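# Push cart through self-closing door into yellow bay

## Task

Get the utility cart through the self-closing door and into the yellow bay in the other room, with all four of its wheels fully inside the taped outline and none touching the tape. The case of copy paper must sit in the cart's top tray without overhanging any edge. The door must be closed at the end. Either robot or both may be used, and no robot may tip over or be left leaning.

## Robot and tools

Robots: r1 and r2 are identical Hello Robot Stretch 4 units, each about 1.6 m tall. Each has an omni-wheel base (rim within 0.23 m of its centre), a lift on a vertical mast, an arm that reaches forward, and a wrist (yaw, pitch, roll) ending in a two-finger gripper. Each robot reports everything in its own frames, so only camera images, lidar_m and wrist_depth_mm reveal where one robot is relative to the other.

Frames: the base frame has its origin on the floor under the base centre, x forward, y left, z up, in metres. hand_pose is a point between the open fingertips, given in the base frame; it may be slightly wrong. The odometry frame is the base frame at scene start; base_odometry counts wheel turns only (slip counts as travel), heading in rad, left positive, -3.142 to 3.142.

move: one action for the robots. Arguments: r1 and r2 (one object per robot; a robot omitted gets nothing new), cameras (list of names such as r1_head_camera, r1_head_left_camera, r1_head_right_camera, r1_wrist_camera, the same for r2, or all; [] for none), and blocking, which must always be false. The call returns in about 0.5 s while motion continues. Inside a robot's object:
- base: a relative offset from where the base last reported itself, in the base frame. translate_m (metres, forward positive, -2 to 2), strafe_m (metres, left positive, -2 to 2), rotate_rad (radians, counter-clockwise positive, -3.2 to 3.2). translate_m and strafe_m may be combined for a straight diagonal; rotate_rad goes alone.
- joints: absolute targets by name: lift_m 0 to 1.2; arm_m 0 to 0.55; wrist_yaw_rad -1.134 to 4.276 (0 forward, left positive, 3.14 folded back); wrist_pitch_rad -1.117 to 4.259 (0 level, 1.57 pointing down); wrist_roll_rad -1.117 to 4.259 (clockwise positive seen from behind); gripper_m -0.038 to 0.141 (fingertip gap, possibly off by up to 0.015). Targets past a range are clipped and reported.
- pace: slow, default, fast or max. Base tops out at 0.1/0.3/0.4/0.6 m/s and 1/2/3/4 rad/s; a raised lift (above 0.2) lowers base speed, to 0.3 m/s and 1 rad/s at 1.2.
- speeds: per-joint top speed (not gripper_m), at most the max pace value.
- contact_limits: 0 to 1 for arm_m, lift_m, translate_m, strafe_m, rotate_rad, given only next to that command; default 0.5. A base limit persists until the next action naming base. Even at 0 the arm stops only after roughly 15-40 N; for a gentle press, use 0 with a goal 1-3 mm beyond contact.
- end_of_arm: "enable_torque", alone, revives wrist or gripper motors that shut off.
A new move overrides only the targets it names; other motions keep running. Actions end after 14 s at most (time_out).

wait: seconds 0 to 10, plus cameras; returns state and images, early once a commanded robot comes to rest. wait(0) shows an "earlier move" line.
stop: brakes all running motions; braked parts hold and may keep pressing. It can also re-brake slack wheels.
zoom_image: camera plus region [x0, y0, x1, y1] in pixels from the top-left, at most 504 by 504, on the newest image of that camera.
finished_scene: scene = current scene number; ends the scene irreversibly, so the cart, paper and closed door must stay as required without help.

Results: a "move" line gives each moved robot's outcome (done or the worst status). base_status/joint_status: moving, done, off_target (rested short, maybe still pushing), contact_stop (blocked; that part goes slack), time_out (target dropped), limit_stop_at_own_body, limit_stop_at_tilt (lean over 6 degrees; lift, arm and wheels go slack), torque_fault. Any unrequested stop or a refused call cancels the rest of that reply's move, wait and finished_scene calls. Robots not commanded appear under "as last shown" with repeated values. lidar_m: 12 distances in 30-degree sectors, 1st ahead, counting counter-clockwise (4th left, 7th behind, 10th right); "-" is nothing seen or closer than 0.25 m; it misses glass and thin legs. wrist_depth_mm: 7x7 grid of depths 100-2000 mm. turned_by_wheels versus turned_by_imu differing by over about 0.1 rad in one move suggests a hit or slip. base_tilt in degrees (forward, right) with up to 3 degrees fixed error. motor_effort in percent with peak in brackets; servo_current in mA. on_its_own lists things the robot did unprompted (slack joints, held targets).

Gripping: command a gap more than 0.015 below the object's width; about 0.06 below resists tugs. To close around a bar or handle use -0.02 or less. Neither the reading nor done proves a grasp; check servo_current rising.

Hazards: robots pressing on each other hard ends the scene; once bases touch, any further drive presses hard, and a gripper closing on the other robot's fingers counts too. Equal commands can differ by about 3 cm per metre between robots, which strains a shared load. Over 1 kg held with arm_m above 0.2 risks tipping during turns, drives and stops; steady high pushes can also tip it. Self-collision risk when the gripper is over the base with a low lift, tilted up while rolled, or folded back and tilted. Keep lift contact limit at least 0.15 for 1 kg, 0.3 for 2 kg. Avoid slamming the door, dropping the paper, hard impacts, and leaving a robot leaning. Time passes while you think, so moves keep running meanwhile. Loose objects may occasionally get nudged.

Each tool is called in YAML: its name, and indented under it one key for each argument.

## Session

wait:
  seconds: 0

Scene clock: 0.00 s.
r1.base_odometry: x=+0.000 y=+0.000 heading=+0.000
r1.turned_by_wheels: +0.000
r1.turned_by_imu: +0.000
r1.base_tilt: forward=-1.6 right=+1.3
r1.lidar_m: 0.96 1.73 2.02 2.40 3.92 1.60 0.85 0.77 0.78 0.89 0.77 0.78
r1.base_status: not commanded
r1.joint_positions: lift_m=+0.124 arm_m=+0.000 wrist_yaw_rad=+3.194 wrist_pitch_rad=+0.002 wrist_roll_rad=+0.000 gripper_m=+0.056
r1.joint_status: not commanded
r1.measured_speeds: all 0
r1.motor_effort: lift_m=+19 arm_m=-4 wheel_0=-2 wheel_1=+1 wheel_2=+0
r1.servo_current: wrist_yaw_rad=59 wrist_pitch_rad=46 wrist_roll_rad=46 gripper_m=39
r1.hand_pose: x=-0.1216 y=+0.0722 z=+0.3019 quat_wxyz=(-0.026, -0.001, +0.000, +1.000) (m; r1's base frame)
r1.wrist_depth_mm: - 135 - - - - - / - 123 135 - - - - / - 121 191 - - - - / 110 136 194 - - - - / 137 - - - 1618 - - / 226 - 190 1098 188 1160 1118 / 224 163 750 798 768 768 759
r2.base_odometry: x=+0.000 y=+0.000 heading=+0.000
r2.turned_by_wheels: +0.000
r2.turned_by_imu: +0.000
r2.base_tilt: forward=-0.6 right=+0.1
r2.lidar_m: 1.29 1.32 1.58 2.33 2.36 2.78 1.41 1.41 2.77 2.39 2.42 1.48
r2.base_status: not commanded
r2.joint_positions: lift_m=+0.200 arm_m=+0.000 wrist_yaw_rad=+3.211 wrist_pitch_rad=+0.001 wrist_roll_rad=+0.000 gripper_m=+0.056
r2.joint_status: not commanded
r2.measured_speeds: all 0
r2.motor_effort: lift_m=+18 arm_m=-4 wheel_0=-1 wheel_1=+1 wheel_2=+1
r2.servo_current: wrist_yaw_rad=46 wrist_pitch_rad=39 wrist_roll_rad=52 gripper_m=52
r2.hand_pose: x=-0.1229 y=+0.0671 z=+0.3779 quat_wxyz=(-0.035, -0.001, +0.000, +0.999) (m; r2's base frame)
r2.wrist_depth_mm: - - 137 - - - - / - - 137 - - - - / - 109 138 - - - - / - 140 175 - - - - / 214 - - - - - - / 213 1281 196 1255 190 1336 1182 / 208 243 866 - - 854 878
pictures: r1_head_camera, r1_head_left_camera, r1_head_right_camera, r1_wrist_camera, r2_head_camera, r2_head_left_camera, r2_head_right_camera, r2_wrist_camera
Images, in order (width x height): r1_head_camera 420x560, r1_head_left_camera 420x672, r1_head_right_camera 420x672, r1_wrist_camera 616x392, r2_head_camera 420x560, r2_head_left_camera 420x672, r2_head_right_camera 420x672, r2_wrist_camera 616x392.

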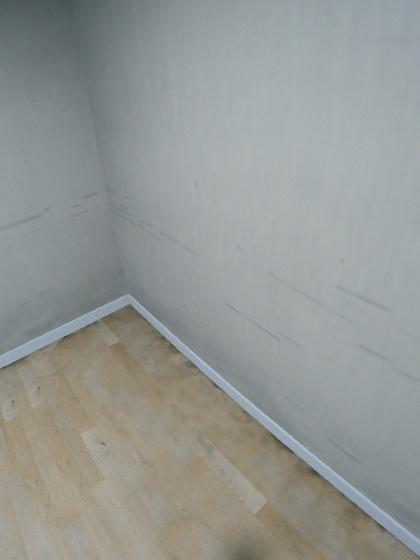

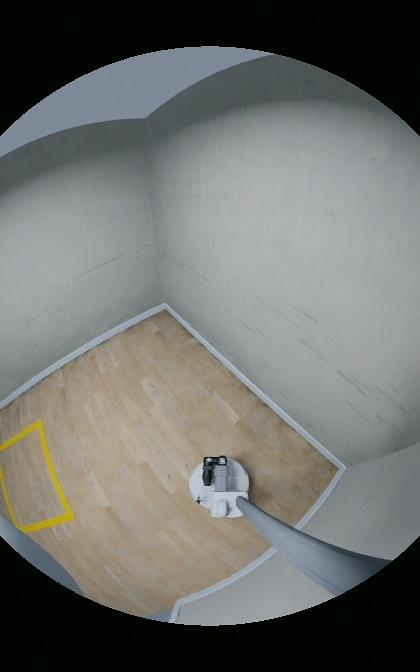

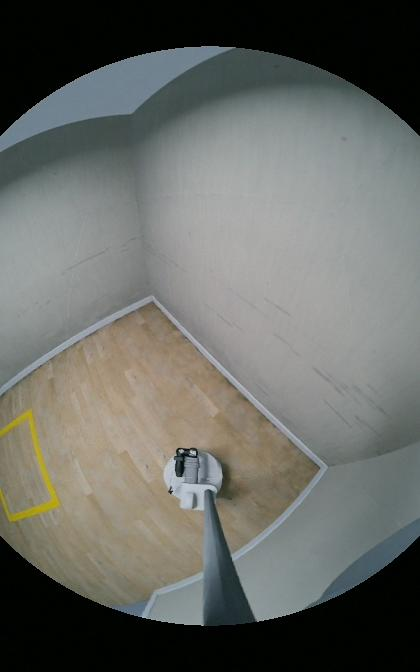

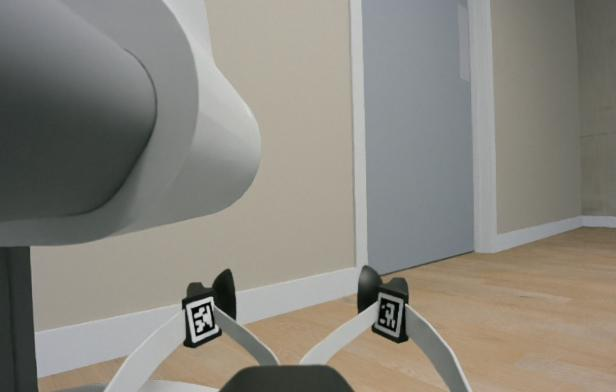

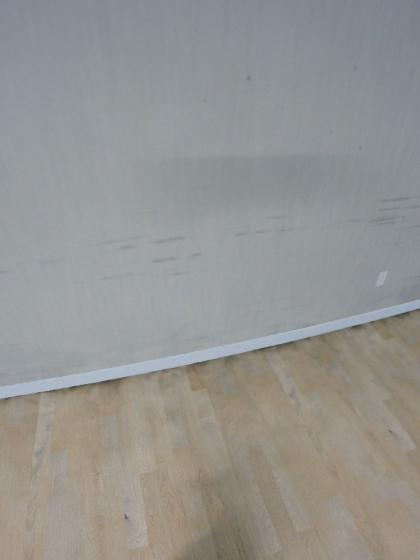

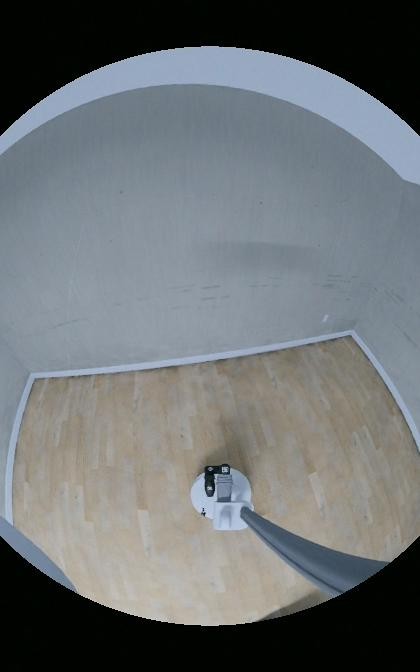

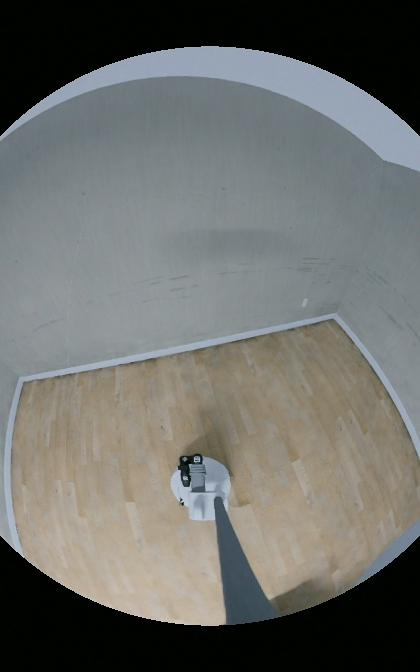

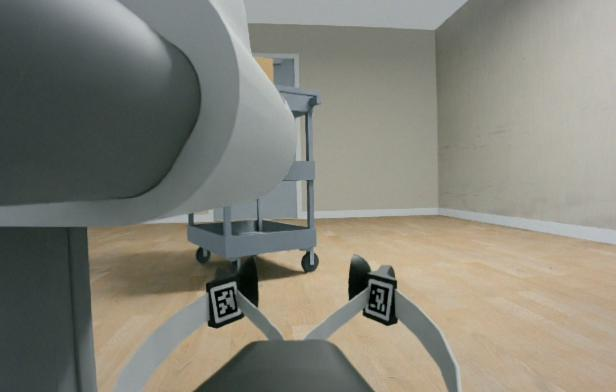

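move:
  blocking: false
  r1: {"base":{"rotate_rad":2.7},"joints":{"lift_m":0.6}}
  r2: {"base":{"rotate_rad":3.1},"joints":{"lift_m":0.6}}
  cameras: []

wait:
  seconds: 3
  cameras: ["r1_head_left_camera","r1_head_camera","r2_head_camera","r2_head_left_camera"]

Scene clock: 12.53 s.
move: r1 moving; r2 moving
r1.base_odometry: x=+0.000 y=+0.000 heading=+0.253
r1.turned_by_wheels: +0.253
r1.turned_by_imu: +0.253
r1.base_tilt: forward=-1.6 right=+1.2
r1.lidar_m: 1.17 2.01 2.13 2.99 2.65 1.07 0.76 0.75 0.80 0.83 0.77 0.81
r1.base_status: rotate_rad moving
r1.joint_positions: lift_m=+0.162 arm_m=+0.000 wrist_yaw_rad=+3.194 wrist_pitch_rad=+0.002 wrist_roll_rad=+0.000 gripper_m=+0.056
r1.joint_status: lift_m moving
r1.measured_speeds: translate_m=+0.000 strafe_m=+0.000 rotate_rad=+0.974 lift_m=+0.146 arm_m=+0.000 wrist_yaw_rad=+0.000 wrist_pitch_rad=+0.000 wrist_roll_rad=+0.000
r1.motor_effort: lift_m=+26(27) arm_m=-3(4) wheel_0=-8(10) wheel_1=-7(10) wheel_2=-7(7)
r1.servo_current: wrist_yaw_rad=65(65) wrist_pitch_rad=46(46) wrist_roll_rad=39(59) gripper_m=39(46)
r1.hand_pose: x=-0.1216 y=+0.0722 z=+0.3395 quat_wxyz=(-0.026, -0.001, +0.000, +1.000) (m; r1's base frame)
r1.wrist_depth_mm: - 135 - - - - - / - 123 135 - - - 1756 / - 121 192 - - - 1808 / 110 136 195 - - - 1808 / 137 - - - - - 1756 / 216 - 190 - 187 1229 1205 / 224 151 820 153 866 831 866
r2.base_odometry: x=+0.000 y=+0.000 heading=+0.252
r2.turned_by_wheels: +0.252
r2.turned_by_imu: +0.245
r2.base_tilt: forward=-0.7 right=+0.1
r2.lidar_m: 1.30 1.40 1.93 2.34 2.48 3.41 1.45 3.35 2.48 2.38 1.84 1.37
r2.base_status: rotate_rad moving
r2.joint_positions: lift_m=+0.238 arm_m=+0.000 wrist_yaw_rad=+3.211 wrist_pitch_rad=+0.001 wrist_roll_rad=+0.000 gripper_m=+0.056
r2.joint_status: lift_m moving
r2.measured_speeds: translate_m=+0.002 strafe_m=+0.000 rotate_rad=+0.977 lift_m=+0.146 arm_m=+0.000 wrist_yaw_rad=+0.000 wrist_pitch_rad=+0.000 wrist_roll_rad=+0.000
r2.motor_effort: lift_m=+21(24) arm_m=-4(4) wheel_0=-3(11) wheel_1=-11(11) wheel_2=-10(12)
r2.servo_current: wrist_yaw_rad=46(46) wrist_pitch_rad=39(46) wrist_roll_rad=39(59) gripper_m=46(52)
r2.hand_pose: x=-0.1229 y=+0.0671 z=+0.4157 quat_wxyz=(-0.035, -0.001, +0.000, +0.999) (m; r2's base frame)
r2.wrist_depth_mm: - - 137 - - - - / - - 137 1808 - - - / - 110 139 - - - - / - 140 176 - - - - / 215 - - - - - - / 213 1397 196 1397 190 1430 1281 / 208 243 1008 - - 960 946
pictures: none
No camera images: "cameras" was empty.

Scene clock: 14.87 s.
earlier move: r1 moving; r2 done
r1.base_odometry: x=+0.000 y=+0.000 heading=+2.699
r1.turned_by_wheels: +2.447
r1.turned_by_imu: +2.460
r1.base_tilt: forward=-1.6 right=+1.2
r1.lidar_m: 1.30 0.84 0.76 0.76 0.84 0.76 0.76 0.97 2.03 2.07 2.56 3.92
r1.base_status: done
r1.joint_positions: lift_m=+0.600 arm_m=+0.000 wrist_yaw_rad=+3.194 wrist_pitch_rad=+0.002 wrist_roll_rad=+0.000 gripper_m=+0.056
r1.joint_status: lift_m moving
r1.measured_speeds: all 0
r1.motor_effort: lift_m=+26(28) arm_m=-4(4) wheel_0=-3(10) wheel_1=-3(10) wheel_2=-2(8)
r1.servo_current: wrist_yaw_rad=59(65) wrist_pitch_rad=46(46) wrist_roll_rad=39(65) gripper_m=46(52)
r1.hand_pose: x=-0.1216 y=+0.0722 z=+0.7771 quat_wxyz=(-0.026, -0.001, +0.000, +1.000) (m; r1's base frame)
r1.wrist_depth_mm: - 135 - - - - - / - 123 135 - - - - / - 121 190 - - - - / 110 136 195 - - - - / 137 - - - - - - / 215 - 190 - 187 - - / - 140 - 137 - - -
r2.base_odometry: x=+0.000 y=+0.000 heading=+3.099
r2.turned_by_wheels: +2.847
r2.turned_by_imu: +2.772
r2.base_tilt: forward=-0.7 right=+0.1
r2.lidar_m: 1.44 1.41 2.84 2.39 2.38 1.56 1.31 1.28 1.53 2.35 2.34 2.67
r2.base_status: done
r2.joint_positions: lift_m=+0.600 arm_m=+0.000 wrist_yaw_rad=+3.211 wrist_pitch_rad=+0.001 wrist_roll_rad=+0.000 gripper_m=+0.056
r2.joint_status: all done
r2.measured_speeds: all 0
r2.motor_effort: lift_m=+21(25) arm_m=-4(4) wheel_0=-3(11) wheel_1=-3(11) wheel_2=-4(14)
r2.servo_current: wrist_yaw_rad=33(52) wrist_pitch_rad=39(46) wrist_roll_rad=39(59) gripper_m=52(59)
r2.hand_pose: x=-0.1228 y=+0.0671 z=+0.7776 quat_wxyz=(-0.035, -0.001, +0.000, +0.999) (m; r2's base frame)
r2.wrist_depth_mm: - - 137 - - - - / - 107 137 - - - - / - 113 138 233 - - - / - 140 164 - - - - / 216 - - - - - - / 213 - 190 - 188 - - / 211 122 - - - - 1576
wait: 2.33 of 3 s (r2 has come to rest)
pictures: r1_head_camera, r1_head_left_camera, r2_head_camera, r2_head_left_camera
Images, in order (width x height): r1_head_camera 420x560, r1_head_left_camera 420x672, r2_head_camera 420x560, r2_head_left_camera 420x672.

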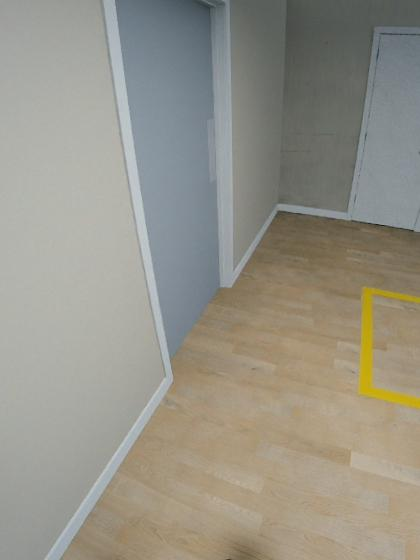

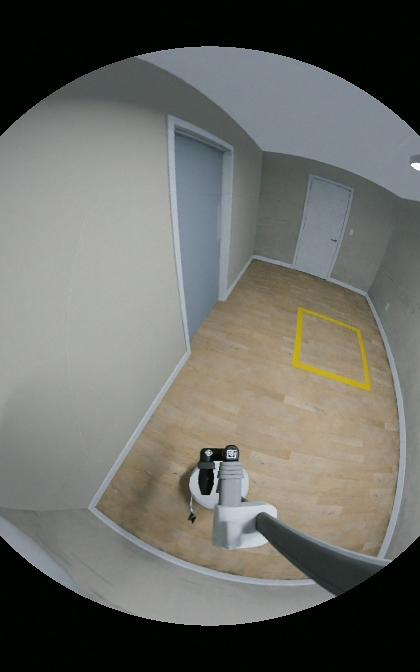

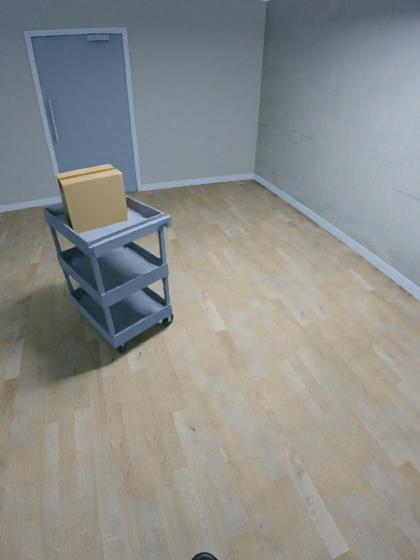

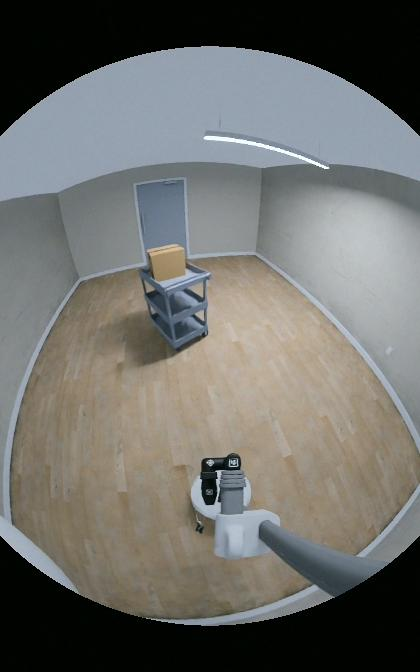

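move:
  blocking: false
  r1: {"base":{"rotate_rad":1.31}}
  r2: {"base":{"translate_m":0.25,"strafe_m":0.35},"joints":{"lift_m":0.75}}
  cameras: []

wait:
  seconds: 2
  cameras: []

wait:
  seconds: 2
  cameras: ["r1_head_camera","r1_head_right_camera","r2_head_camera"]

Scene clock: 45.53 s.
earlier move: r1 done
move: r1 moving; r2 moving
r1.base_odometry: x=+0.000 y=+0.000 heading=+2.952
r1.turned_by_wheels: +0.253
r1.turned_by_imu: +0.254
r1.base_tilt: forward=-1.6 right=+1.3
r1.lidar_m: 0.99 0.76 0.74 0.81 0.78 0.76 0.82 1.26 2.02 2.18 3.27 2.22
r1.base_status: rotate_rad moving
r1.joint_positions: lift_m=+0.600 arm_m=+0.000 wrist_yaw_rad=+3.194 wrist_pitch_rad=+0.002 wrist_roll_rad=+0.000 gripper_m=+0.056
r1.joint_status: all done
r1.measured_speeds: translate_m=+0.000 strafe_m=+0.000 rotate_rad=+0.971 lift_m=+0.000 arm_m=+0.000 wrist_yaw_rad=+0.000 wrist_pitch_rad=+0.000 wrist_roll_rad=+0.000
r1.motor_effort: lift_m=+24(24) arm_m=-4(4) wheel_0=-8(10) wheel_1=-7(8) wheel_2=-6(8)
r1.servo_current: wrist_yaw_rad=52(59) wrist_pitch_rad=46(52) wrist_roll_rad=39(65) gripper_m=46(46)
r1.hand_pose: x=-0.1216 y=+0.0722 z=+0.7771 quat_wxyz=(-0.026, -0.001, +0.000, +1.000) (m; r1's base frame)
r1.wrist_depth_mm: - 135 - - - - - / - 123 135 - - - - / - 121 191 - - - - / 110 136 195 - - - - / 137 - - - - - - / 216 - 190 - 187 - - / 224 151 - 136 - - -
r2.base_odometry: x=-0.019 y=-0.025 heading=+3.099
r2.turned_by_wheels: +0.000
r2.turned_by_imu: +0.000
r2.base_tilt: forward=-0.7 right=+0.1
r2.lidar_m: 1.41 1.37 2.81 2.35 2.39 1.62 1.33 1.33 1.53 2.36 2.34 2.70
r2.base_status: translate_m moving; strafe_m moving
r2.joint_positions: lift_m=+0.638 arm_m=+0.000 wrist_yaw_rad=+3.211 wrist_pitch_rad=+0.001 wrist_roll_rad=+0.000 gripper_m=+0.056
r2.joint_status: lift_m moving
r2.measured_speeds: translate_m=+0.070 strafe_m=+0.100 rotate_rad=+0.001 lift_m=+0.146 arm_m=+0.000 wrist_yaw_rad=+0.000 wrist_pitch_rad=+0.000 wrist_roll_rad=+0.000
r2.motor_effort: lift_m=+25(25) arm_m=-4(4) wheel_0=-8(11) wheel_1=+10(10) wheel_2=-8(11)
r2.servo_current: wrist_yaw_rad=46(46) wrist_pitch_rad=39(46) wrist_roll_rad=39(59) gripper_m=46(52)
r2.hand_pose: x=-0.1228 y=+0.0671 z=+0.8156 quat_wxyz=(-0.035, -0.001, +0.000, +0.999) (m; r2's base frame)
r2.wrist_depth_mm: - - 136 - - - - / - - 136 - - - - / - 111 138 222 - - - / - 139 155 - - - - / 213 - - - - - - / 211 - 190 - 188 - - / 206 125 - - - - 1618
pictures: none
No camera images: "cameras" was empty.

Scene clock: 46.93 s.
earlier move: r1 done; r2 moving
r1.base_odometry: x=+0.000 y=+0.000 heading=-2.274
r1.turned_by_wheels: +1.057
r1.turned_by_imu: +1.062
r1.base_tilt: forward=-1.6 right=+1.3
r1.lidar_m: 0.75 0.81 0.79 0.77 0.83 1.30 2.01 2.19 3.26 2.22 0.99 0.78
r1.base_status: done
r1.joint_positions: lift_m=+0.600 arm_m=+0.000 wrist_yaw_rad=+3.194 wrist_pitch_rad=+0.002 wrist_roll_rad=+0.000 gripper_m=+0.056
r1.joint_status: all done
r1.measured_speeds: all 0
r1.motor_effort: lift_m=+24(24) arm_m=-4(4) wheel_0=-2(10) wheel_1=+0(8) wheel_2=+0(8)
r1.servo_current: wrist_yaw_rad=65(78) wrist_pitch_rad=39(52) wrist_roll_rad=59(65) gripper_m=39(52)
r1.hand_pose: x=-0.1216 y=+0.0722 z=+0.7772 quat_wxyz=(-0.026, -0.001, +0.000, +1.000) (m; r1's base frame)
r1.wrist_depth_mm: - 135 - - - - - / - 123 146 - - - - / - 121 191 - - - - / 110 135 206 - - - - / 216 - - - - - - / - - 194 - 187 - - / 1756 1756 1808 153 1808 1661 -
r2.base_odometry: x=-0.224 y=-0.287 heading=+3.099
r2.turned_by_wheels: +0.000
r2.turned_by_imu: +0.001
r2.base_tilt: forward=-0.7 right=+0.1
r2.lidar_m: 1.11 1.38 2.58 2.14 2.14 1.93 1.61 1.58 1.82 2.57 2.57 2.95
r2.base_status: translate_m moving; strafe_m moving
r2.joint_positions: lift_m=+0.750 arm_m=+0.000 wrist_yaw_rad=+3.211 wrist_pitch_rad=+0.001 wrist_roll_rad=+0.000 gripper_m=+0.056
r2.joint_status: all done
r2.measured_speeds: translate_m=+0.110 strafe_m=+0.152 rotate_rad=-0.002 lift_m=+0.000 arm_m=+0.000 wrist_yaw_rad=+0.000 wrist_pitch_rad=+0.000 wrist_roll_rad=+0.000
r2.motor_effort: lift_m=+21(25) arm_m=-4(4) wheel_0=-3(11) wheel_1=+3(13) wheel_2=-5(11)
r2.servo_current: wrist_yaw_rad=46(52) wrist_pitch_rad=39(46) wrist_roll_rad=52(59) gripper_m=46(59)
r2.hand_pose: x=-0.1228 y=+0.0671 z=+0.9276 quat_wxyz=(-0.035, -0.001, +0.000, +0.999) (m; r2's base frame)
r2.wrist_depth_mm: - - 137 - - - - / - 107 137 - - - - / - 110 138 236 - - - / - 140 165 - - - - / 215 - - - - - - / 213 - 189 - 188 1983 - / 211 122 - - - - 1983
wait: 1.40 of 2 s (r1 has come to rest)
pictures: none
No camera images: "cameras" was empty.

Scene clock: 47.97 s.
earlier move: r2 done
r1.base_odometry: x=+0.000 y=+0.000 heading=-2.274
r1.turned_by_wheels: +0.000
r1.turned_by_imu: +0.000
r1.base_tilt: forward=-1.6 right=+1.3
r1.lidar_m: 0.74 0.82 0.79 0.77 0.84 1.30 2.01 2.20 3.27 2.24 1.00 0.78
r1.base_status: done
r1.joint_positions: lift_m=+0.600 arm_m=+0.000 wrist_yaw_rad=+3.194 wrist_pitch_rad=+0.002 wrist_roll_rad=+0.000 gripper_m=+0.056
r1.joint_status: all done
r1.measured_speeds: all 0
r1.motor_effort: lift_m=+24(24) arm_m=-4(4) wheel_0=-2(10) wheel_1=+0(8) wheel_2=+0(8)
r1.servo_current: wrist_yaw_rad=52(78) wrist_pitch_rad=46(52) wrist_roll_rad=39(65) gripper_m=46(52)
r1.hand_pose: x=-0.1216 y=+0.0722 z=+0.7772 quat_wxyz=(-0.026, -0.001, +0.000, +1.000) (m; r1's base frame)
r1.wrist_depth_mm: - 135 - - - - - / - 123 146 - - - - / - 121 191 - - - - / 110 135 206 - - - - / 216 - - - - - - / - - 194 - 188 - - / 1756 1708 1756 153 1756 1618 -
r2.base_odometry: x=-0.265 y=-0.339 heading=+3.099
r2.turned_by_wheels: +0.000
r2.turned_by_imu: +0.000
r2.base_tilt: forward=-0.7 right=+0.1
r2.lidar_m: 1.08 1.41 2.56 2.11 2.11 1.98 1.65 1.66 1.90 2.59 2.57 3.01
r2.base_status: done
r2.joint_positions: lift_m=+0.750 arm_m=+0.000 wrist_yaw_rad=+3.211 wrist_pitch_rad=+0.001 wrist_roll_rad=+0.000 gripper_m=+0.056
r2.joint_status: all done
r2.measured_speeds: all 0
r2.motor_effort: lift_m=+22(25) arm_m=-4(4) wheel_0=-4(11) wheel_1=+2(13) wheel_2=-4(11)
r2.servo_current: wrist_yaw_rad=39(52) wrist_pitch_rad=46(46) wrist_roll_rad=46(59) gripper_m=52(59)
r2.hand_pose: x=-0.1228 y=+0.0671 z=+0.9276 quat_wxyz=(-0.035, -0.001, +0.000, +0.999) (m; r2's base frame)
r2.wrist_depth_mm: - - 137 - - - - / - 107 137 - - - - / - 110 138 236 - - - / - 140 164 - - - - / 215 - - - - - - / 213 - 189 - 188 - - / 211 123 - - - 1863 1983
wait: 1.03 of 2 s (r2 has come to rest)
pictures: r1_head_camera, r1_head_right_camera, r2_head_camera
Images, in order (width x height): r1_head_camera 420x560, r1_head_right_camera 420x672, r2_head_camera 420x560.

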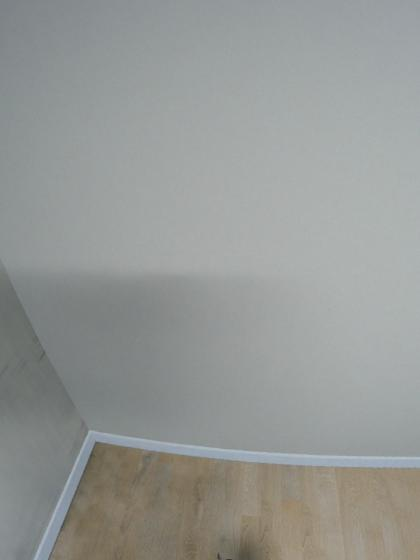

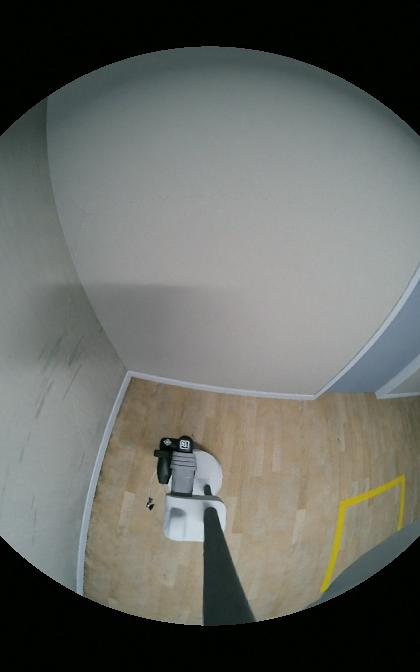

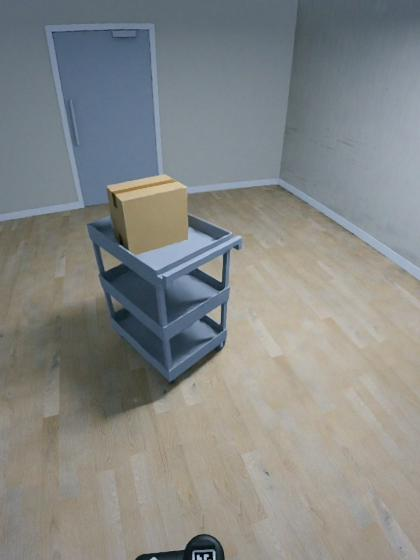

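move:
  blocking: false
  r1: {"base":{"strafe_m":-1.2},"pace":"fast"}
  r2: {"base":{"translate_m":0.4,"strafe_m":-0.5},"joints":{"wrist_yaw_rad":0,"wrist_roll_rad":1.57,"gripper_m":0.1,"lift_m":0.683}}
  cameras: []

wait:
  seconds: 5
  cameras: []

wait:
  seconds: 3
  cameras: []

move:
  blocking: false
  r2: {"base":{"rotate_rad":0.6}}
  cameras: []

wait:
  seconds: 2
  cameras: ["r1_head_camera","r1_head_right_camera","r2_head_camera","r2_wrist_camera"]

Scene clock: 67.53 s.
move: r1 moving; r2 moving
r1.base_odometry: x=-0.044 y=+0.038 heading=-2.274
r1.turned_by_wheels: +0.000
r1.turned_by_imu: +0.000
r1.base_tilt: forward=-1.6 right=+1.3
r1.lidar_m: 0.74 0.82 0.83 0.83 0.90 1.37 2.02 2.22 3.31 2.16 0.98 0.78
r1.base_status: strafe_m moving
r1.joint_positions: lift_m=+0.600 arm_m=+0.000 wrist_yaw_rad=+3.194 wrist_pitch_rad=+0.002 wrist_roll_rad=+0.000 gripper_m=+0.056
r1.joint_status: not commanded
r1.measured_speeds: translate_m=+0.001 strafe_m=-0.225 rotate_rad=-0.006 lift_m=+0.000 arm_m=+0.000 wrist_yaw_rad=+0.000 wrist_pitch_rad=+0.000 wrist_roll_rad=+0.000
r1.motor_effort: lift_m=+24(24) arm_m=-4(4) wheel_0=+11(13) wheel_1=-13(13) wheel_2=+0(2)
r1.servo_current: wrist_yaw_rad=59(59) wrist_pitch_rad=39(52) wrist_roll_rad=46(59) gripper_m=39(46)
r1.hand_pose: x=-0.1216 y=+0.0722 z=+0.7772 quat_wxyz=(-0.026, -0.001, +0.000, +1.000) (m; r1's base frame)
r1.wrist_depth_mm: - 135 - - - - - / - 123 146 - - - - / - 121 192 - - - - / 111 136 207 - - - - / 216 - - - - - - / - - 194 - 187 - - / 1708 1708 1756 153 1808 1661 -
r2.base_odometry: x=-0.283 y=-0.313 heading=+3.098
r2.turned_by_wheels: -0.001
r2.turned_by_imu: +0.000
r2.base_tilt: forward=-0.7 right=+0.1
r2.lidar_m: 1.03 1.31 2.59 2.14 2.14 1.98 1.66 1.67 1.92 2.57 2.56 2.94
r2.base_status: translate_m moving; strafe_m moving
r2.joint_positions: lift_m=+0.713 arm_m=+0.000 wrist_yaw_rad=+2.650 wrist_pitch_rad=+0.001 wrist_roll_rad=+0.588 gripper_m=+0.075
r2.joint_status: lift_m moving; wrist_yaw_rad moving; wrist_roll_rad moving; gripper_m moving
r2.measured_speeds: translate_m=+0.075 strafe_m=-0.096 rotate_rad=-0.001 lift_m=-0.138 arm_m=+0.000 wrist_yaw_rad=-1.733 wrist_pitch_rad=+0.000 wrist_roll_rad=+1.820
r2.motor_effort: lift_m=+12(18) arm_m=-4(5) wheel_0=+9(15) wheel_1=-6(8) wheel_2=-12(12)
r2.servo_current: wrist_yaw_rad=98(124) wrist_pitch_rad=39(46) wrist_roll_rad=85(91) gripper_m=104(104)
r2.hand_pose: x=-0.0420 y=+0.2132 z=+0.8905 quat_wxyz=(+0.233, +0.070, +0.281, +0.928) (m; r2's base frame)
r2.wrist_depth_mm: - - - - - - 1576 / - - - - - - - / - - - - - - - / - - - - - - - / - - - - - - 1756 / 245 - 190 - 188 1756 1430 / - - - - 1661 1336 1205
pictures: none
No camera images: "cameras" was empty.

Scene clock: 70.63 s.
earlier move: r1 moving; r2 done
r1.base_odometry: x=-0.903 y=+0.766 heading=-2.274
r1.turned_by_wheels: +0.000
r1.turned_by_imu: -0.006
r1.base_tilt: forward=-1.6 right=+1.3
r1.lidar_m: 0.64 0.67 1.04 1.93 2.10 2.18 2.12 2.34 2.82 1.86 0.93 0.71
r1.base_status: strafe_m moving
r1.joint_positions: lift_m=+0.600 arm_m=+0.000 wrist_yaw_rad=+3.194 wrist_pitch_rad=+0.002 wrist_roll_rad=+0.000 gripper_m=+0.056
r1.joint_status: not commanded
r1.measured_speeds: translate_m=+0.000 strafe_m=-0.129 rotate_rad=-0.002 lift_m=+0.000 arm_m=+0.000 wrist_yaw_rad=+0.000 wrist_pitch_rad=+0.000 wrist_roll_rad=+0.000
r1.motor_effort: lift_m=+24(24) arm_m=-4(4) wheel_0=-1(15) wheel_1=+3(14) wheel_2=-1(3)
r1.servo_current: wrist_yaw_rad=59(65) wrist_pitch_rad=46(52) wrist_roll_rad=39(72) gripper_m=39(46)
r1.hand_pose: x=-0.1216 y=+0.0722 z=+0.7772 quat_wxyz=(-0.026, -0.001, +0.000, +1.000) (m; r1's base frame)
r1.wrist_depth_mm: - 133 133 - - - - / - 112 133 - - - - / - 115 136 - - - - / - 134 187 - - - - / 206 - - - - - - / 213 - 193 - 187 - - / 218 1708 1618 153 1808 1708 1808
r2.base_odometry: x=-0.643 y=+0.178 heading=+3.098
r2.turned_by_wheels: +0.000
r2.turned_by_imu: +0.001
r2.base_tilt: forward=-0.6 right=+0.1
r2.lidar_m: 3.87 0.87 3.21 2.73 2.73 2.23 1.90 1.86 2.16 2.02 2.01 2.29
r2.base_status: done
r2.joint_positions: lift_m=+0.683 arm_m=+0.000 wrist_yaw_rad=+0.003 wrist_pitch_rad=+0.001 wrist_roll_rad=+1.568 gripper_m=+0.100
r2.joint_status: all done
r2.measured_speeds: all 0
r2.motor_effort: lift_m=+14(18) arm_m=-4(5) wheel_0=+3(17) wheel_1=-3(8) wheel_2=-6(12)
r2.servo_current: wrist_yaw_rad=39(156) wrist_pitch_rad=39(46) wrist_roll_rad=52(104) gripper_m=52(104)
r2.hand_pose: x=+0.4596 y=-0.0866 z=+0.8612 quat_wxyz=(+0.708, +0.706, +0.001, +0.001) (m; r2's base frame)
r2.wrist_depth_mm: - - - - - 1708 1182 / - - - - - 1661 1182 / - - - - - 1756 1182 / - - - - - 1756 1205 / - - - - - 1808 1205 / - - 193 - 195 1537 1205 / - - - - - 1863 1205
wait: 3.10 of 5 s (r2 has come to rest)
pictures: none
No camera images: "cameras" was empty.

Scene clock: 71.20 s.
earlier move: r1 done
r1.base_odometry: x=-0.915 y=+0.776 heading=-2.274
r1.turned_by_wheels: +0.000
r1.turned_by_imu: +0.000
r1.base_tilt: forward=-1.6 right=+1.2
r1.lidar_m: 0.66 0.67 1.02 1.94 2.09 2.16 2.14 2.34 2.80 1.87 0.93 0.73
r1.base_status: done
r1.joint_positions: lift_m=+0.600 arm_m=+0.000 wrist_yaw_rad=+3.194 wrist_pitch_rad=+0.002 wrist_roll_rad=+0.000 gripper_m=+0.056
r1.joint_status: not commanded
r1.measured_speeds: all 0
r1.motor_effort: lift_m=+24(24) arm_m=-4(4) wheel_0=-3(15) wheel_1=+1(14) wheel_2=+1(3)
r1.servo_current: wrist_yaw_rad=46(65) wrist_pitch_rad=46(52) wrist_roll_rad=52(72) gripper_m=46(46)
r1.hand_pose: x=-0.1216 y=+0.0722 z=+0.7772 quat_wxyz=(-0.026, -0.001, +0.000, +1.000) (m; r1's base frame)
r1.wrist_depth_mm: - 133 133 - - - - / - 111 133 - - - - / - 115 136 - - - - / - 134 199 - - - - / 206 - - - - - - / 213 - 193 - 187 - - / 219 1756 1661 153 1808 1661 1708
r2.base_odometry: x=-0.643 y=+0.178 heading=+3.098
r2.turned_by_wheels: +0.000
r2.turned_by_imu: +0.000
r2.base_tilt: forward=-0.6 right=+0.1
r2.lidar_m: 3.89 0.89 3.24 2.74 2.71 2.25 1.89 1.89 2.16 1.99 2.01 2.30
r2.base_status: done
r2.joint_positions: lift_m=+0.683 arm_m=+0.000 wrist_yaw_rad=+0.003 wrist_pitch_rad=+0.001 wrist_roll_rad=+1.568 gripper_m=+0.100
r2.joint_status: all done
r2.measured_speeds: all 0
r2.motor_effort: lift_m=+14(18) arm_m=-4(5) wheel_0=+3(17) wheel_1=-3(8) wheel_2=-6(12)
r2.servo_current: wrist_yaw_rad=39(156) wrist_pitch_rad=39(46) wrist_roll_rad=59(104) gripper_m=52(104)
r2.hand_pose: x=+0.4596 y=-0.0866 z=+0.8612 quat_wxyz=(+0.708, +0.706, +0.001, +0.001) (m; r2's base frame)
r2.wrist_depth_mm: - - - - - 1708 1182 / - - - - - 1708 1182 / - - - - - 1756 1205 / - - - - - 1808 1205 / - - - - - 1708 1205 / - - 193 - 194 1537 1182 / - - - - - 1921 1182
wait: 0.57 of 3 s (r1 has come to rest)
pictures: none
No camera images: "cameras" was empty.

Scene clock: 71.70 s.
move: r2 moving
r1: as last shown
r1.base_tilt: forward=-1.6 right=+1.3
r1.lidar_m: 0.63 0.66 1.02 1.94 2.11 2.18 2.12 2.32 2.79 1.85 0.94 0.73
r1.motor_effort: lift_m=+24(24) arm_m=-4(4) wheel_0=-3(4) wheel_1=+1(1) wheel_2=+1(1)
r1.servo_current: wrist_yaw_rad=39(59) wrist_pitch_rad=46(52) wrist_roll_rad=59(65) gripper_m=39(46)
r1.wrist_depth_mm: - 133 133 - - - - / - 111 133 - - - - / - 115 136 - - - - / - 134 199 - - - - / 206 - - - - - - / 213 - 194 - 188 - - / 216 1708 1661 153 1863 1661 1863
r2.base_odometry: x=-0.642 y=+0.178 heading=-2.932
r2.turned_by_wheels: +0.253
r2.turned_by_imu: +0.245
r2.base_tilt: forward=-0.7 right=+0.1
r2.lidar_m: 0.92 0.87 2.88 2.71 2.82 2.02 1.88 1.95 2.11 2.01 2.07 2.77
r2.base_status: rotate_rad moving
r2.joint_positions: lift_m=+0.683 arm_m=+0.000 wrist_yaw_rad=+0.003 wrist_pitch_rad=+0.001 wrist_roll_rad=+1.568 gripper_m=+0.100
r2.joint_status: not commanded
r2.measured_speeds: translate_m=-0.002 strafe_m=-0.001 rotate_rad=+0.976 lift_m=+0.000 arm_m=+0.000 wrist_yaw_rad=+0.000 wrist_pitch_rad=+0.000 wrist_roll_rad=+0.000
r2.motor_effort: lift_m=+14(14) arm_m=-4(4) wheel_0=-4(9) wheel_1=-10(10) wheel_2=-11(11)
r2.servo_current: wrist_yaw_rad=46(52) wrist_pitch_rad=46(46) wrist_roll_rad=33(52) gripper_m=46(52)
r2.hand_pose: x=+0.4596 y=-0.0867 z=+0.8612 quat_wxyz=(+0.708, +0.706, +0.001, +0.001) (m; r2's base frame)
r2.wrist_depth_mm: - - - - - 1708 1182 / - - - - - 1708 1182 / - - - - - 1756 1205 / - - - - - 1756 1182 / - - - - - 1808 1205 / - - 193 798 187 1138 - / - - - - - - -
pictures: none
No camera images: "cameras" was empty.

Scene clock: 72.60 s.
earlier move: r2 done
r1.base_odometry: x=-0.915 y=+0.776 heading=-2.274
r1.turned_by_wheels: +0.000
r1.turned_by_imu: +0.000
r1.base_tilt: forward=-1.6 right=+1.3
r1.lidar_m: 0.64 0.67 1.00 1.95 2.11 2.17 2.13 2.31 2.82 1.85 0.93 0.72
r1.base_status: not commanded
r1.joint_positions: lift_m=+0.600 arm_m=+0.000 wrist_yaw_rad=+3.194 wrist_pitch_rad=+0.002 wrist_roll_rad=+0.000 gripper_m=+0.056
r1.joint_status: not commanded
r1.measured_speeds: all 0
r1.motor_effort: lift_m=+24(24) arm_m=-4(4) wheel_0=-3(4) wheel_1=+1(1) wheel_2=+1(1)
r1.servo_current: wrist_yaw_rad=59(65) wrist_pitch_rad=39(52) wrist_roll_rad=46(65) gripper_m=39(46)
r1.hand_pose: x=-0.1216 y=+0.0722 z=+0.7772 quat_wxyz=(-0.026, -0.001, +0.000, +1.000) (m; r1's base frame)
r1.wrist_depth_mm: - 133 133 - - - - / - 111 133 - - - - / - 115 136 - - - - / - 134 200 - - - - / 206 - - - - - - / 213 - 193 - 187 - - / 218 1708 1661 153 1808 1618 1921
r2.base_odometry: x=-0.642 y=+0.178 heading=-2.586
r2.turned_by_wheels: +0.347
r2.turned_by_imu: +0.338
r2.base_tilt: forward=-0.7 right=+0.1
r2.lidar_m: 0.89 3.11 2.68 2.73 2.14 1.90 1.91 2.27 2.00 2.01 2.40 0.95
r2.base_status: done
r2.joint_positions: lift_m=+0.683 arm_m=+0.000 wrist_yaw_rad=+0.003 wrist_pitch_rad=+0.001 wrist_roll_rad=+1.568 gripper_m=+0.100
r2.joint_status: not commanded
r2.measured_speeds: all 0
r2.motor_effort: lift_m=+14(14) arm_m=-4(4) wheel_0=-1(9) wheel_1=-2(11) wheel_2=-5(12)
r2.servo_current: wrist_yaw_rad=46(52) wrist_pitch_rad=46(46) wrist_roll_rad=46(59) gripper_m=52(52)
r2.hand_pose: x=+0.4596 y=-0.0867 z=+0.8612 quat_wxyz=(+0.708, +0.706, +0.001, +0.001) (m; r2's base frame)
r2.wrist_depth_mm: - - - - - 1756 1182 / - - - - - 1756 1205 / - - - - - 778 1025 / - - - 960 - 759 - / - - 991 960 - 732 - / - - 193 732 192 723 - / - - - - - 1863 1182
wait: 0.90 of 2 s (r2 has come to rest)
pictures: r1_head_camera, r1_head_right_camera, r2_head_camera, r2_wrist_camera
Images, in order (width x height): r1_head_camera 420x560, r1_head_right_camera 420x672, r2_head_camera 420x560, r2_wrist_camera 616x392.

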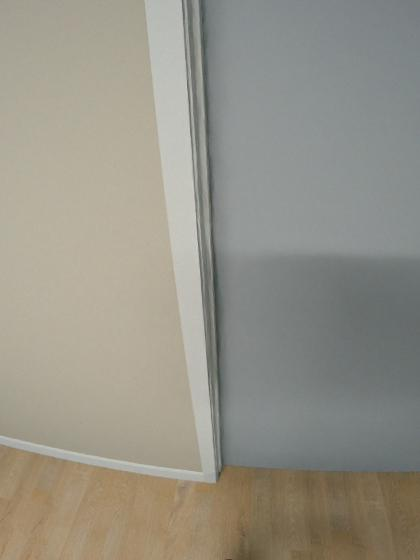

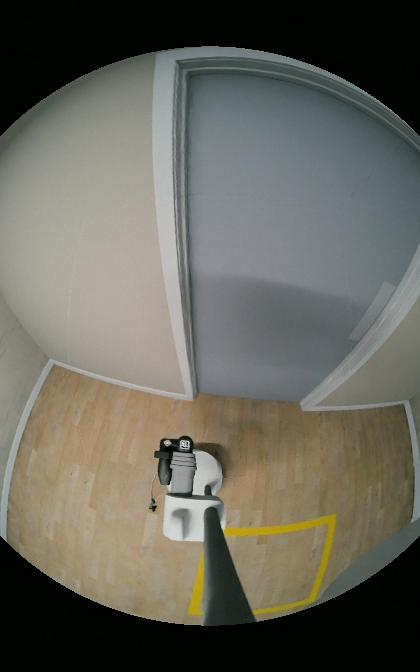

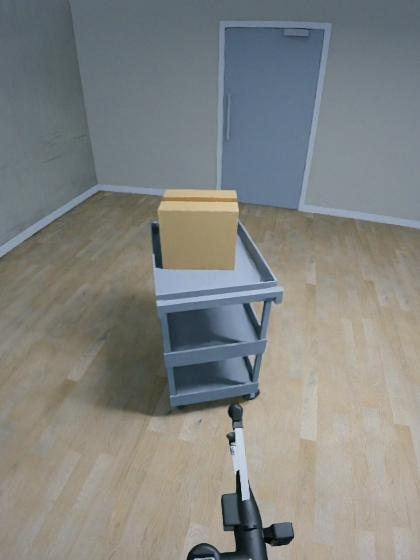

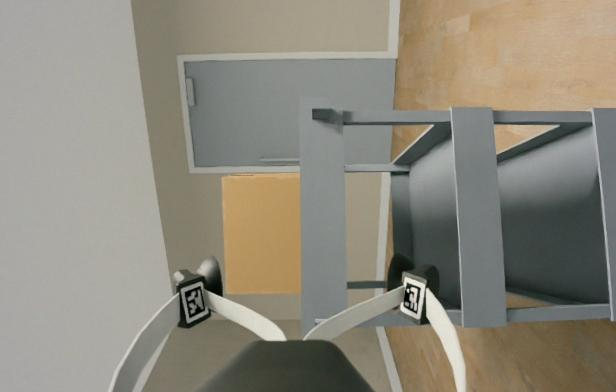

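move:
  blocking: false
  r1: {"base":{"strafe_m":-0.5}}
  r2: {"base":{"translate_m":0.25,"strafe_m":0.03},"joints":{"arm_m":0.08}}
  cameras: []

wait:
  seconds: 3
  cameras: ["r2_wrist_camera","r2_head_camera"]

wait:
  seconds: 2
  cameras: ["r1_head_right_camera","r1_head_left_camera"]

Scene clock: 85.33 s.
move: r1 moving; r2 moving
r1.base_odometry: x=-0.943 y=+0.799 heading=-2.274
r1.turned_by_wheels: +0.000
r1.turned_by_imu: -0.001
r1.base_tilt: forward=-1.6 right=+1.2
r1.lidar_m: 0.64 0.69 1.05 1.99 2.16 2.19 2.13 2.34 2.78 1.85 0.93 0.73
r1.base_status: strafe_m moving
r1.joint_positions: lift_m=+0.600 arm_m=+0.000 wrist_yaw_rad=+3.194 wrist_pitch_rad=+0.002 wrist_roll_rad=+0.000 gripper_m=+0.056
r1.joint_status: not commanded
r1.measured_speeds: translate_m=+0.001 strafe_m=-0.141 rotate_rad=-0.005 lift_m=+0.000 arm_m=+0.000 wrist_yaw_rad=+0.000 wrist_pitch_rad=+0.000 wrist_roll_rad=+0.000
r1.motor_effort: lift_m=+24(24) arm_m=-4(4) wheel_0=+9(11) wheel_1=-9(10) wheel_2=+1(1)
r1.servo_current: wrist_yaw_rad=59(65) wrist_pitch_rad=39(52) wrist_roll_rad=52(59) gripper_m=46(52)
r1.hand_pose: x=-0.1216 y=+0.0722 z=+0.7772 quat_wxyz=(-0.026, -0.001, +0.000, +1.000) (m; r1's base frame)
r1.wrist_depth_mm: - 134 133 - - - - / - 115 134 - - - - / - 116 152 - - - - / 109 135 191 - - - - / 210 - - - - - - / 225 - 194 - 187 - - / 223 1756 1661 153 1863 1708 1808
r2.base_odometry: x=-0.667 y=+0.158 heading=-2.585
r2.turned_by_wheels: +0.000
r2.turned_by_imu: +0.001
r2.base_tilt: forward=-0.7 right=+0.1
r2.lidar_m: 0.86 3.08 2.70 2.73 2.18 1.94 1.93 2.30 2.01 2.03 2.41 0.96
r2.base_status: translate_m moving; strafe_m moving
r2.joint_positions: lift_m=+0.683 arm_m=+0.049 wrist_yaw_rad=+0.002 wrist_pitch_rad=+0.001 wrist_roll_rad=+1.568 gripper_m=+0.100
r2.joint_status: arm_m moving
r2.measured_speeds: translate_m=+0.120 strafe_m=+0.015 rotate_rad=+0.002 lift_m=+0.000 arm_m=+0.163 wrist_yaw_rad=+0.000 wrist_pitch_rad=+0.000 wrist_roll_rad=+0.000
r2.motor_effort: lift_m=+14(14) arm_m=+7(11) wheel_0=+8(9) wheel_1=+9(9) wheel_2=-11(13)
r2.servo_current: wrist_yaw_rad=52(52) wrist_pitch_rad=46(46) wrist_roll_rad=39(59) gripper_m=52(59)
r2.hand_pose: x=+0.5087 y=-0.0867 z=+0.8612 quat_wxyz=(+0.708, +0.706, +0.001, +0.001) (m; r2's base frame)
r2.wrist_depth_mm: - - - - - 1661 1160 / - - - - - 1618 1205 / - - - - - 699 1042 / - - - 891 - 691 - / - - 904 668 - 668 - / - - 193 668 187 661 - / - - - - - 1808 1205
pictures: none
No camera images: "cameras" was empty.

Scene clock: 87.13 s.
earlier move: r1 moving; r2 done
r1.base_odometry: x=-1.279 y=+1.084 heading=-2.274
r1.turned_by_wheels: +0.000
r1.turned_by_imu: -0.002
r1.base_tilt: forward=-1.6 right=+1.3
r1.lidar_m: 0.65 0.72 0.97 2.43 2.63 2.21 2.18 2.36 2.33 1.72 0.76 0.67
r1.base_status: strafe_m moving
r1.joint_positions: lift_m=+0.600 arm_m=+0.000 wrist_yaw_rad=+3.194 wrist_pitch_rad=+0.002 wrist_roll_rad=+0.000 gripper_m=+0.056
r1.joint_status: not commanded
r1.measured_speeds: translate_m=-0.001 strafe_m=-0.121 rotate_rad=+0.003 lift_m=+0.000 arm_m=+0.000 wrist_yaw_rad=+0.000 wrist_pitch_rad=+0.000 wrist_roll_rad=+0.000
r1.motor_effort: lift_m=+24(24) arm_m=-4(4) wheel_0=+0(12) wheel_1=+0(12) wheel_2=-1(1)
r1.servo_current: wrist_yaw_rad=59(72) wrist_pitch_rad=39(52) wrist_roll_rad=65(65) gripper_m=39(52)
r1.hand_pose: x=-0.1216 y=+0.0722 z=+0.7772 quat_wxyz=(-0.026, -0.001, +0.000, +1.000) (m; r1's base frame)
r1.wrist_depth_mm: - 134 134 - - - - / - 114 133 - - - - / - 116 147 - - - - / 109 135 191 - - - - / 209 - - - - - - / 224 - 193 - 187 - - / 221 1756 1618 153 1808 1708 1808
r2.base_odometry: x=-0.839 y=+0.021 heading=-2.585
r2.turned_by_wheels: +0.000
r2.turned_by_imu: +0.000
r2.base_tilt: forward=-0.6 right=+0.1
r2.lidar_m: 0.63 2.98 2.61 2.61 2.44 2.10 2.12 2.38 2.10 2.13 2.50 0.71
r2.base_status: done
r2.joint_positions: lift_m=+0.683 arm_m=+0.080 wrist_yaw_rad=+0.002 wrist_pitch_rad=+0.001 wrist_roll_rad=+1.568 gripper_m=+0.100
r2.joint_status: all done
r2.measured_speeds: all 0
r2.motor_effort: lift_m=+14(14) arm_m=+7(12) wheel_0=+2(10) wheel_1=+2(10) wheel_2=-3(14)
r2.servo_current: wrist_yaw_rad=52(59) wrist_pitch_rad=39(52) wrist_roll_rad=39(59) gripper_m=46(59)
r2.hand_pose: x=+0.5393 y=-0.0867 z=+0.8612 quat_wxyz=(+0.708, +0.706, +0.001, +0.001) (m; r2's base frame)
r2.wrist_depth_mm: - - - 410 - 1708 1060 / - - - 439 - 1808 439 / - - - 433 - 866 436 / - - 634 424 1025 - 424 / - - 647 418 418 - 415 / - - 195 351 192 - - / - - - - - 1863 -
wait: 1.80 of 3 s (r2 has come to rest)
pictures: r2_head_camera, r2_wrist_camera
Images, in order (width x height): r2_head_camera 420x560, r2_wrist_camera 616x392.

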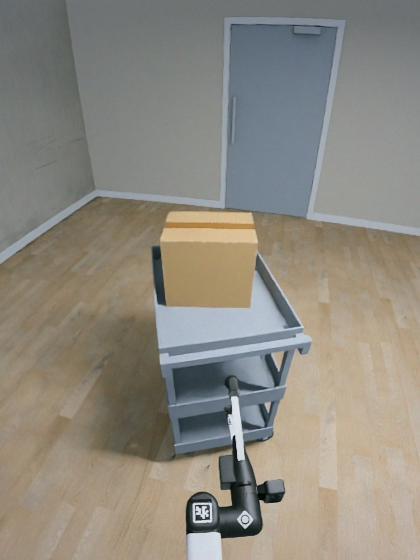

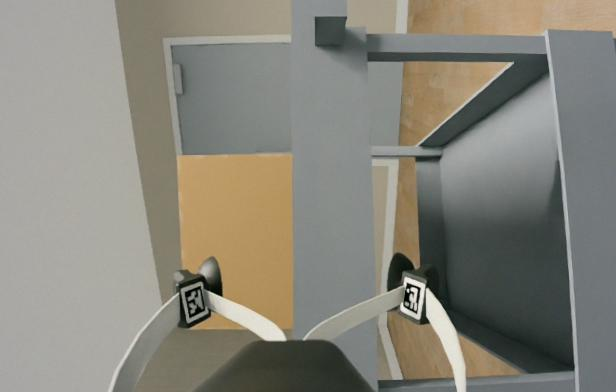

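Scene clock: 87.83 s.
earlier move: r1 done
r1.base_odometry: x=-1.297 y=+1.099 heading=-2.274
r1.turned_by_wheels: +0.000
r1.turned_by_imu: +0.000
r1.base_tilt: forward=-1.6 right=+1.3
r1.lidar_m: 0.63 0.71 0.93 2.46 2.64 2.24 2.19 2.37 2.31 1.72 0.77 0.68
r1.base_status: done
r1.joint_positions: lift_m=+0.600 arm_m=+0.000 wrist_yaw_rad=+3.194 wrist_pitch_rad=+0.002 wrist_roll_rad=+0.000 gripper_m=+0.056
r1.joint_status: not commanded
r1.measured_speeds: all 0
r1.motor_effort: lift_m=+24(24) arm_m=-4(4) wheel_0=+1(12) wheel_1=+0(12) wheel_2=+0(1)
r1.servo_current: wrist_yaw_rad=59(72) wrist_pitch_rad=39(52) wrist_roll_rad=46(65) gripper_m=46(52)
r1.hand_pose: x=-0.1216 y=+0.0722 z=+0.7772 quat_wxyz=(-0.026, -0.001, +0.000, +1.000) (m; r1's base frame)
r1.wrist_depth_mm: - 133 133 - - - - / - 116 134 - - - - / - 114 140 - - - - / 107 134 193 - - - - / 208 - - - - - - / 222 - 194 - 187 - - / 220 1756 1661 153 1808 1618 1756
r2.base_odometry: x=-0.839 y=+0.021 heading=-2.585
r2.turned_by_wheels: +0.000
r2.turned_by_imu: +0.000
r2.base_tilt: forward=-0.7 right=+0.1
r2.lidar_m: 0.64 2.97 2.60 2.63 2.42 2.13 2.14 2.40 2.12 2.12 2.53 0.71
r2.base_status: done
r2.joint_positions: lift_m=+0.683 arm_m=+0.080 wrist_yaw_rad=+0.002 wrist_pitch_rad=+0.001 wrist_roll_rad=+1.568 gripper_m=+0.100
r2.joint_status: all done
r2.measured_speeds: all 0
r2.motor_effort: lift_m=+14(14) arm_m=+8(12) wheel_0=+2(10) wheel_1=+2(10) wheel_2=-3(14)
r2.servo_current: wrist_yaw_rad=39(59) wrist_pitch_rad=33(52) wrist_roll_rad=52(59) gripper_m=46(59)
r2.hand_pose: x=+0.5393 y=-0.0867 z=+0.8612 quat_wxyz=(+0.708, +0.706, +0.001, +0.001) (m; r2's base frame)
r2.wrist_depth_mm: - - - 404 - 1708 1078 / - - - 442 - 1808 439 / - - - 433 - 854 433 / - - 634 421 1042 - 421 / - - 647 418 415 - 415 / - - 194 355 192 - - / - - - - - 1863 -
wait: 0.70 of 2 s (r1 has come to rest)
pictures: r1_head_left_camera, r1_head_right_camera
Images, in order (width x height): r1_head_left_camera 420x672, r1_head_right_camera 420x672.

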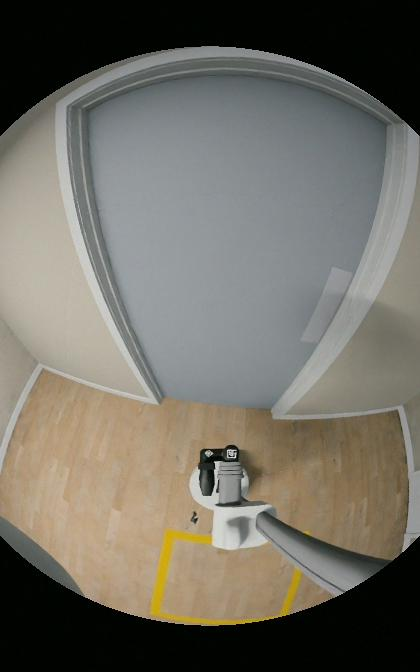

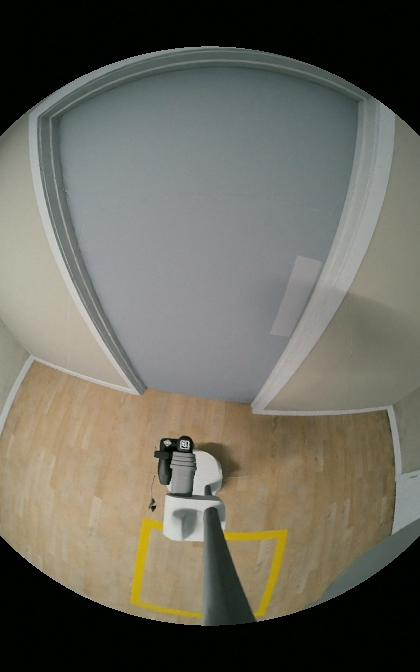

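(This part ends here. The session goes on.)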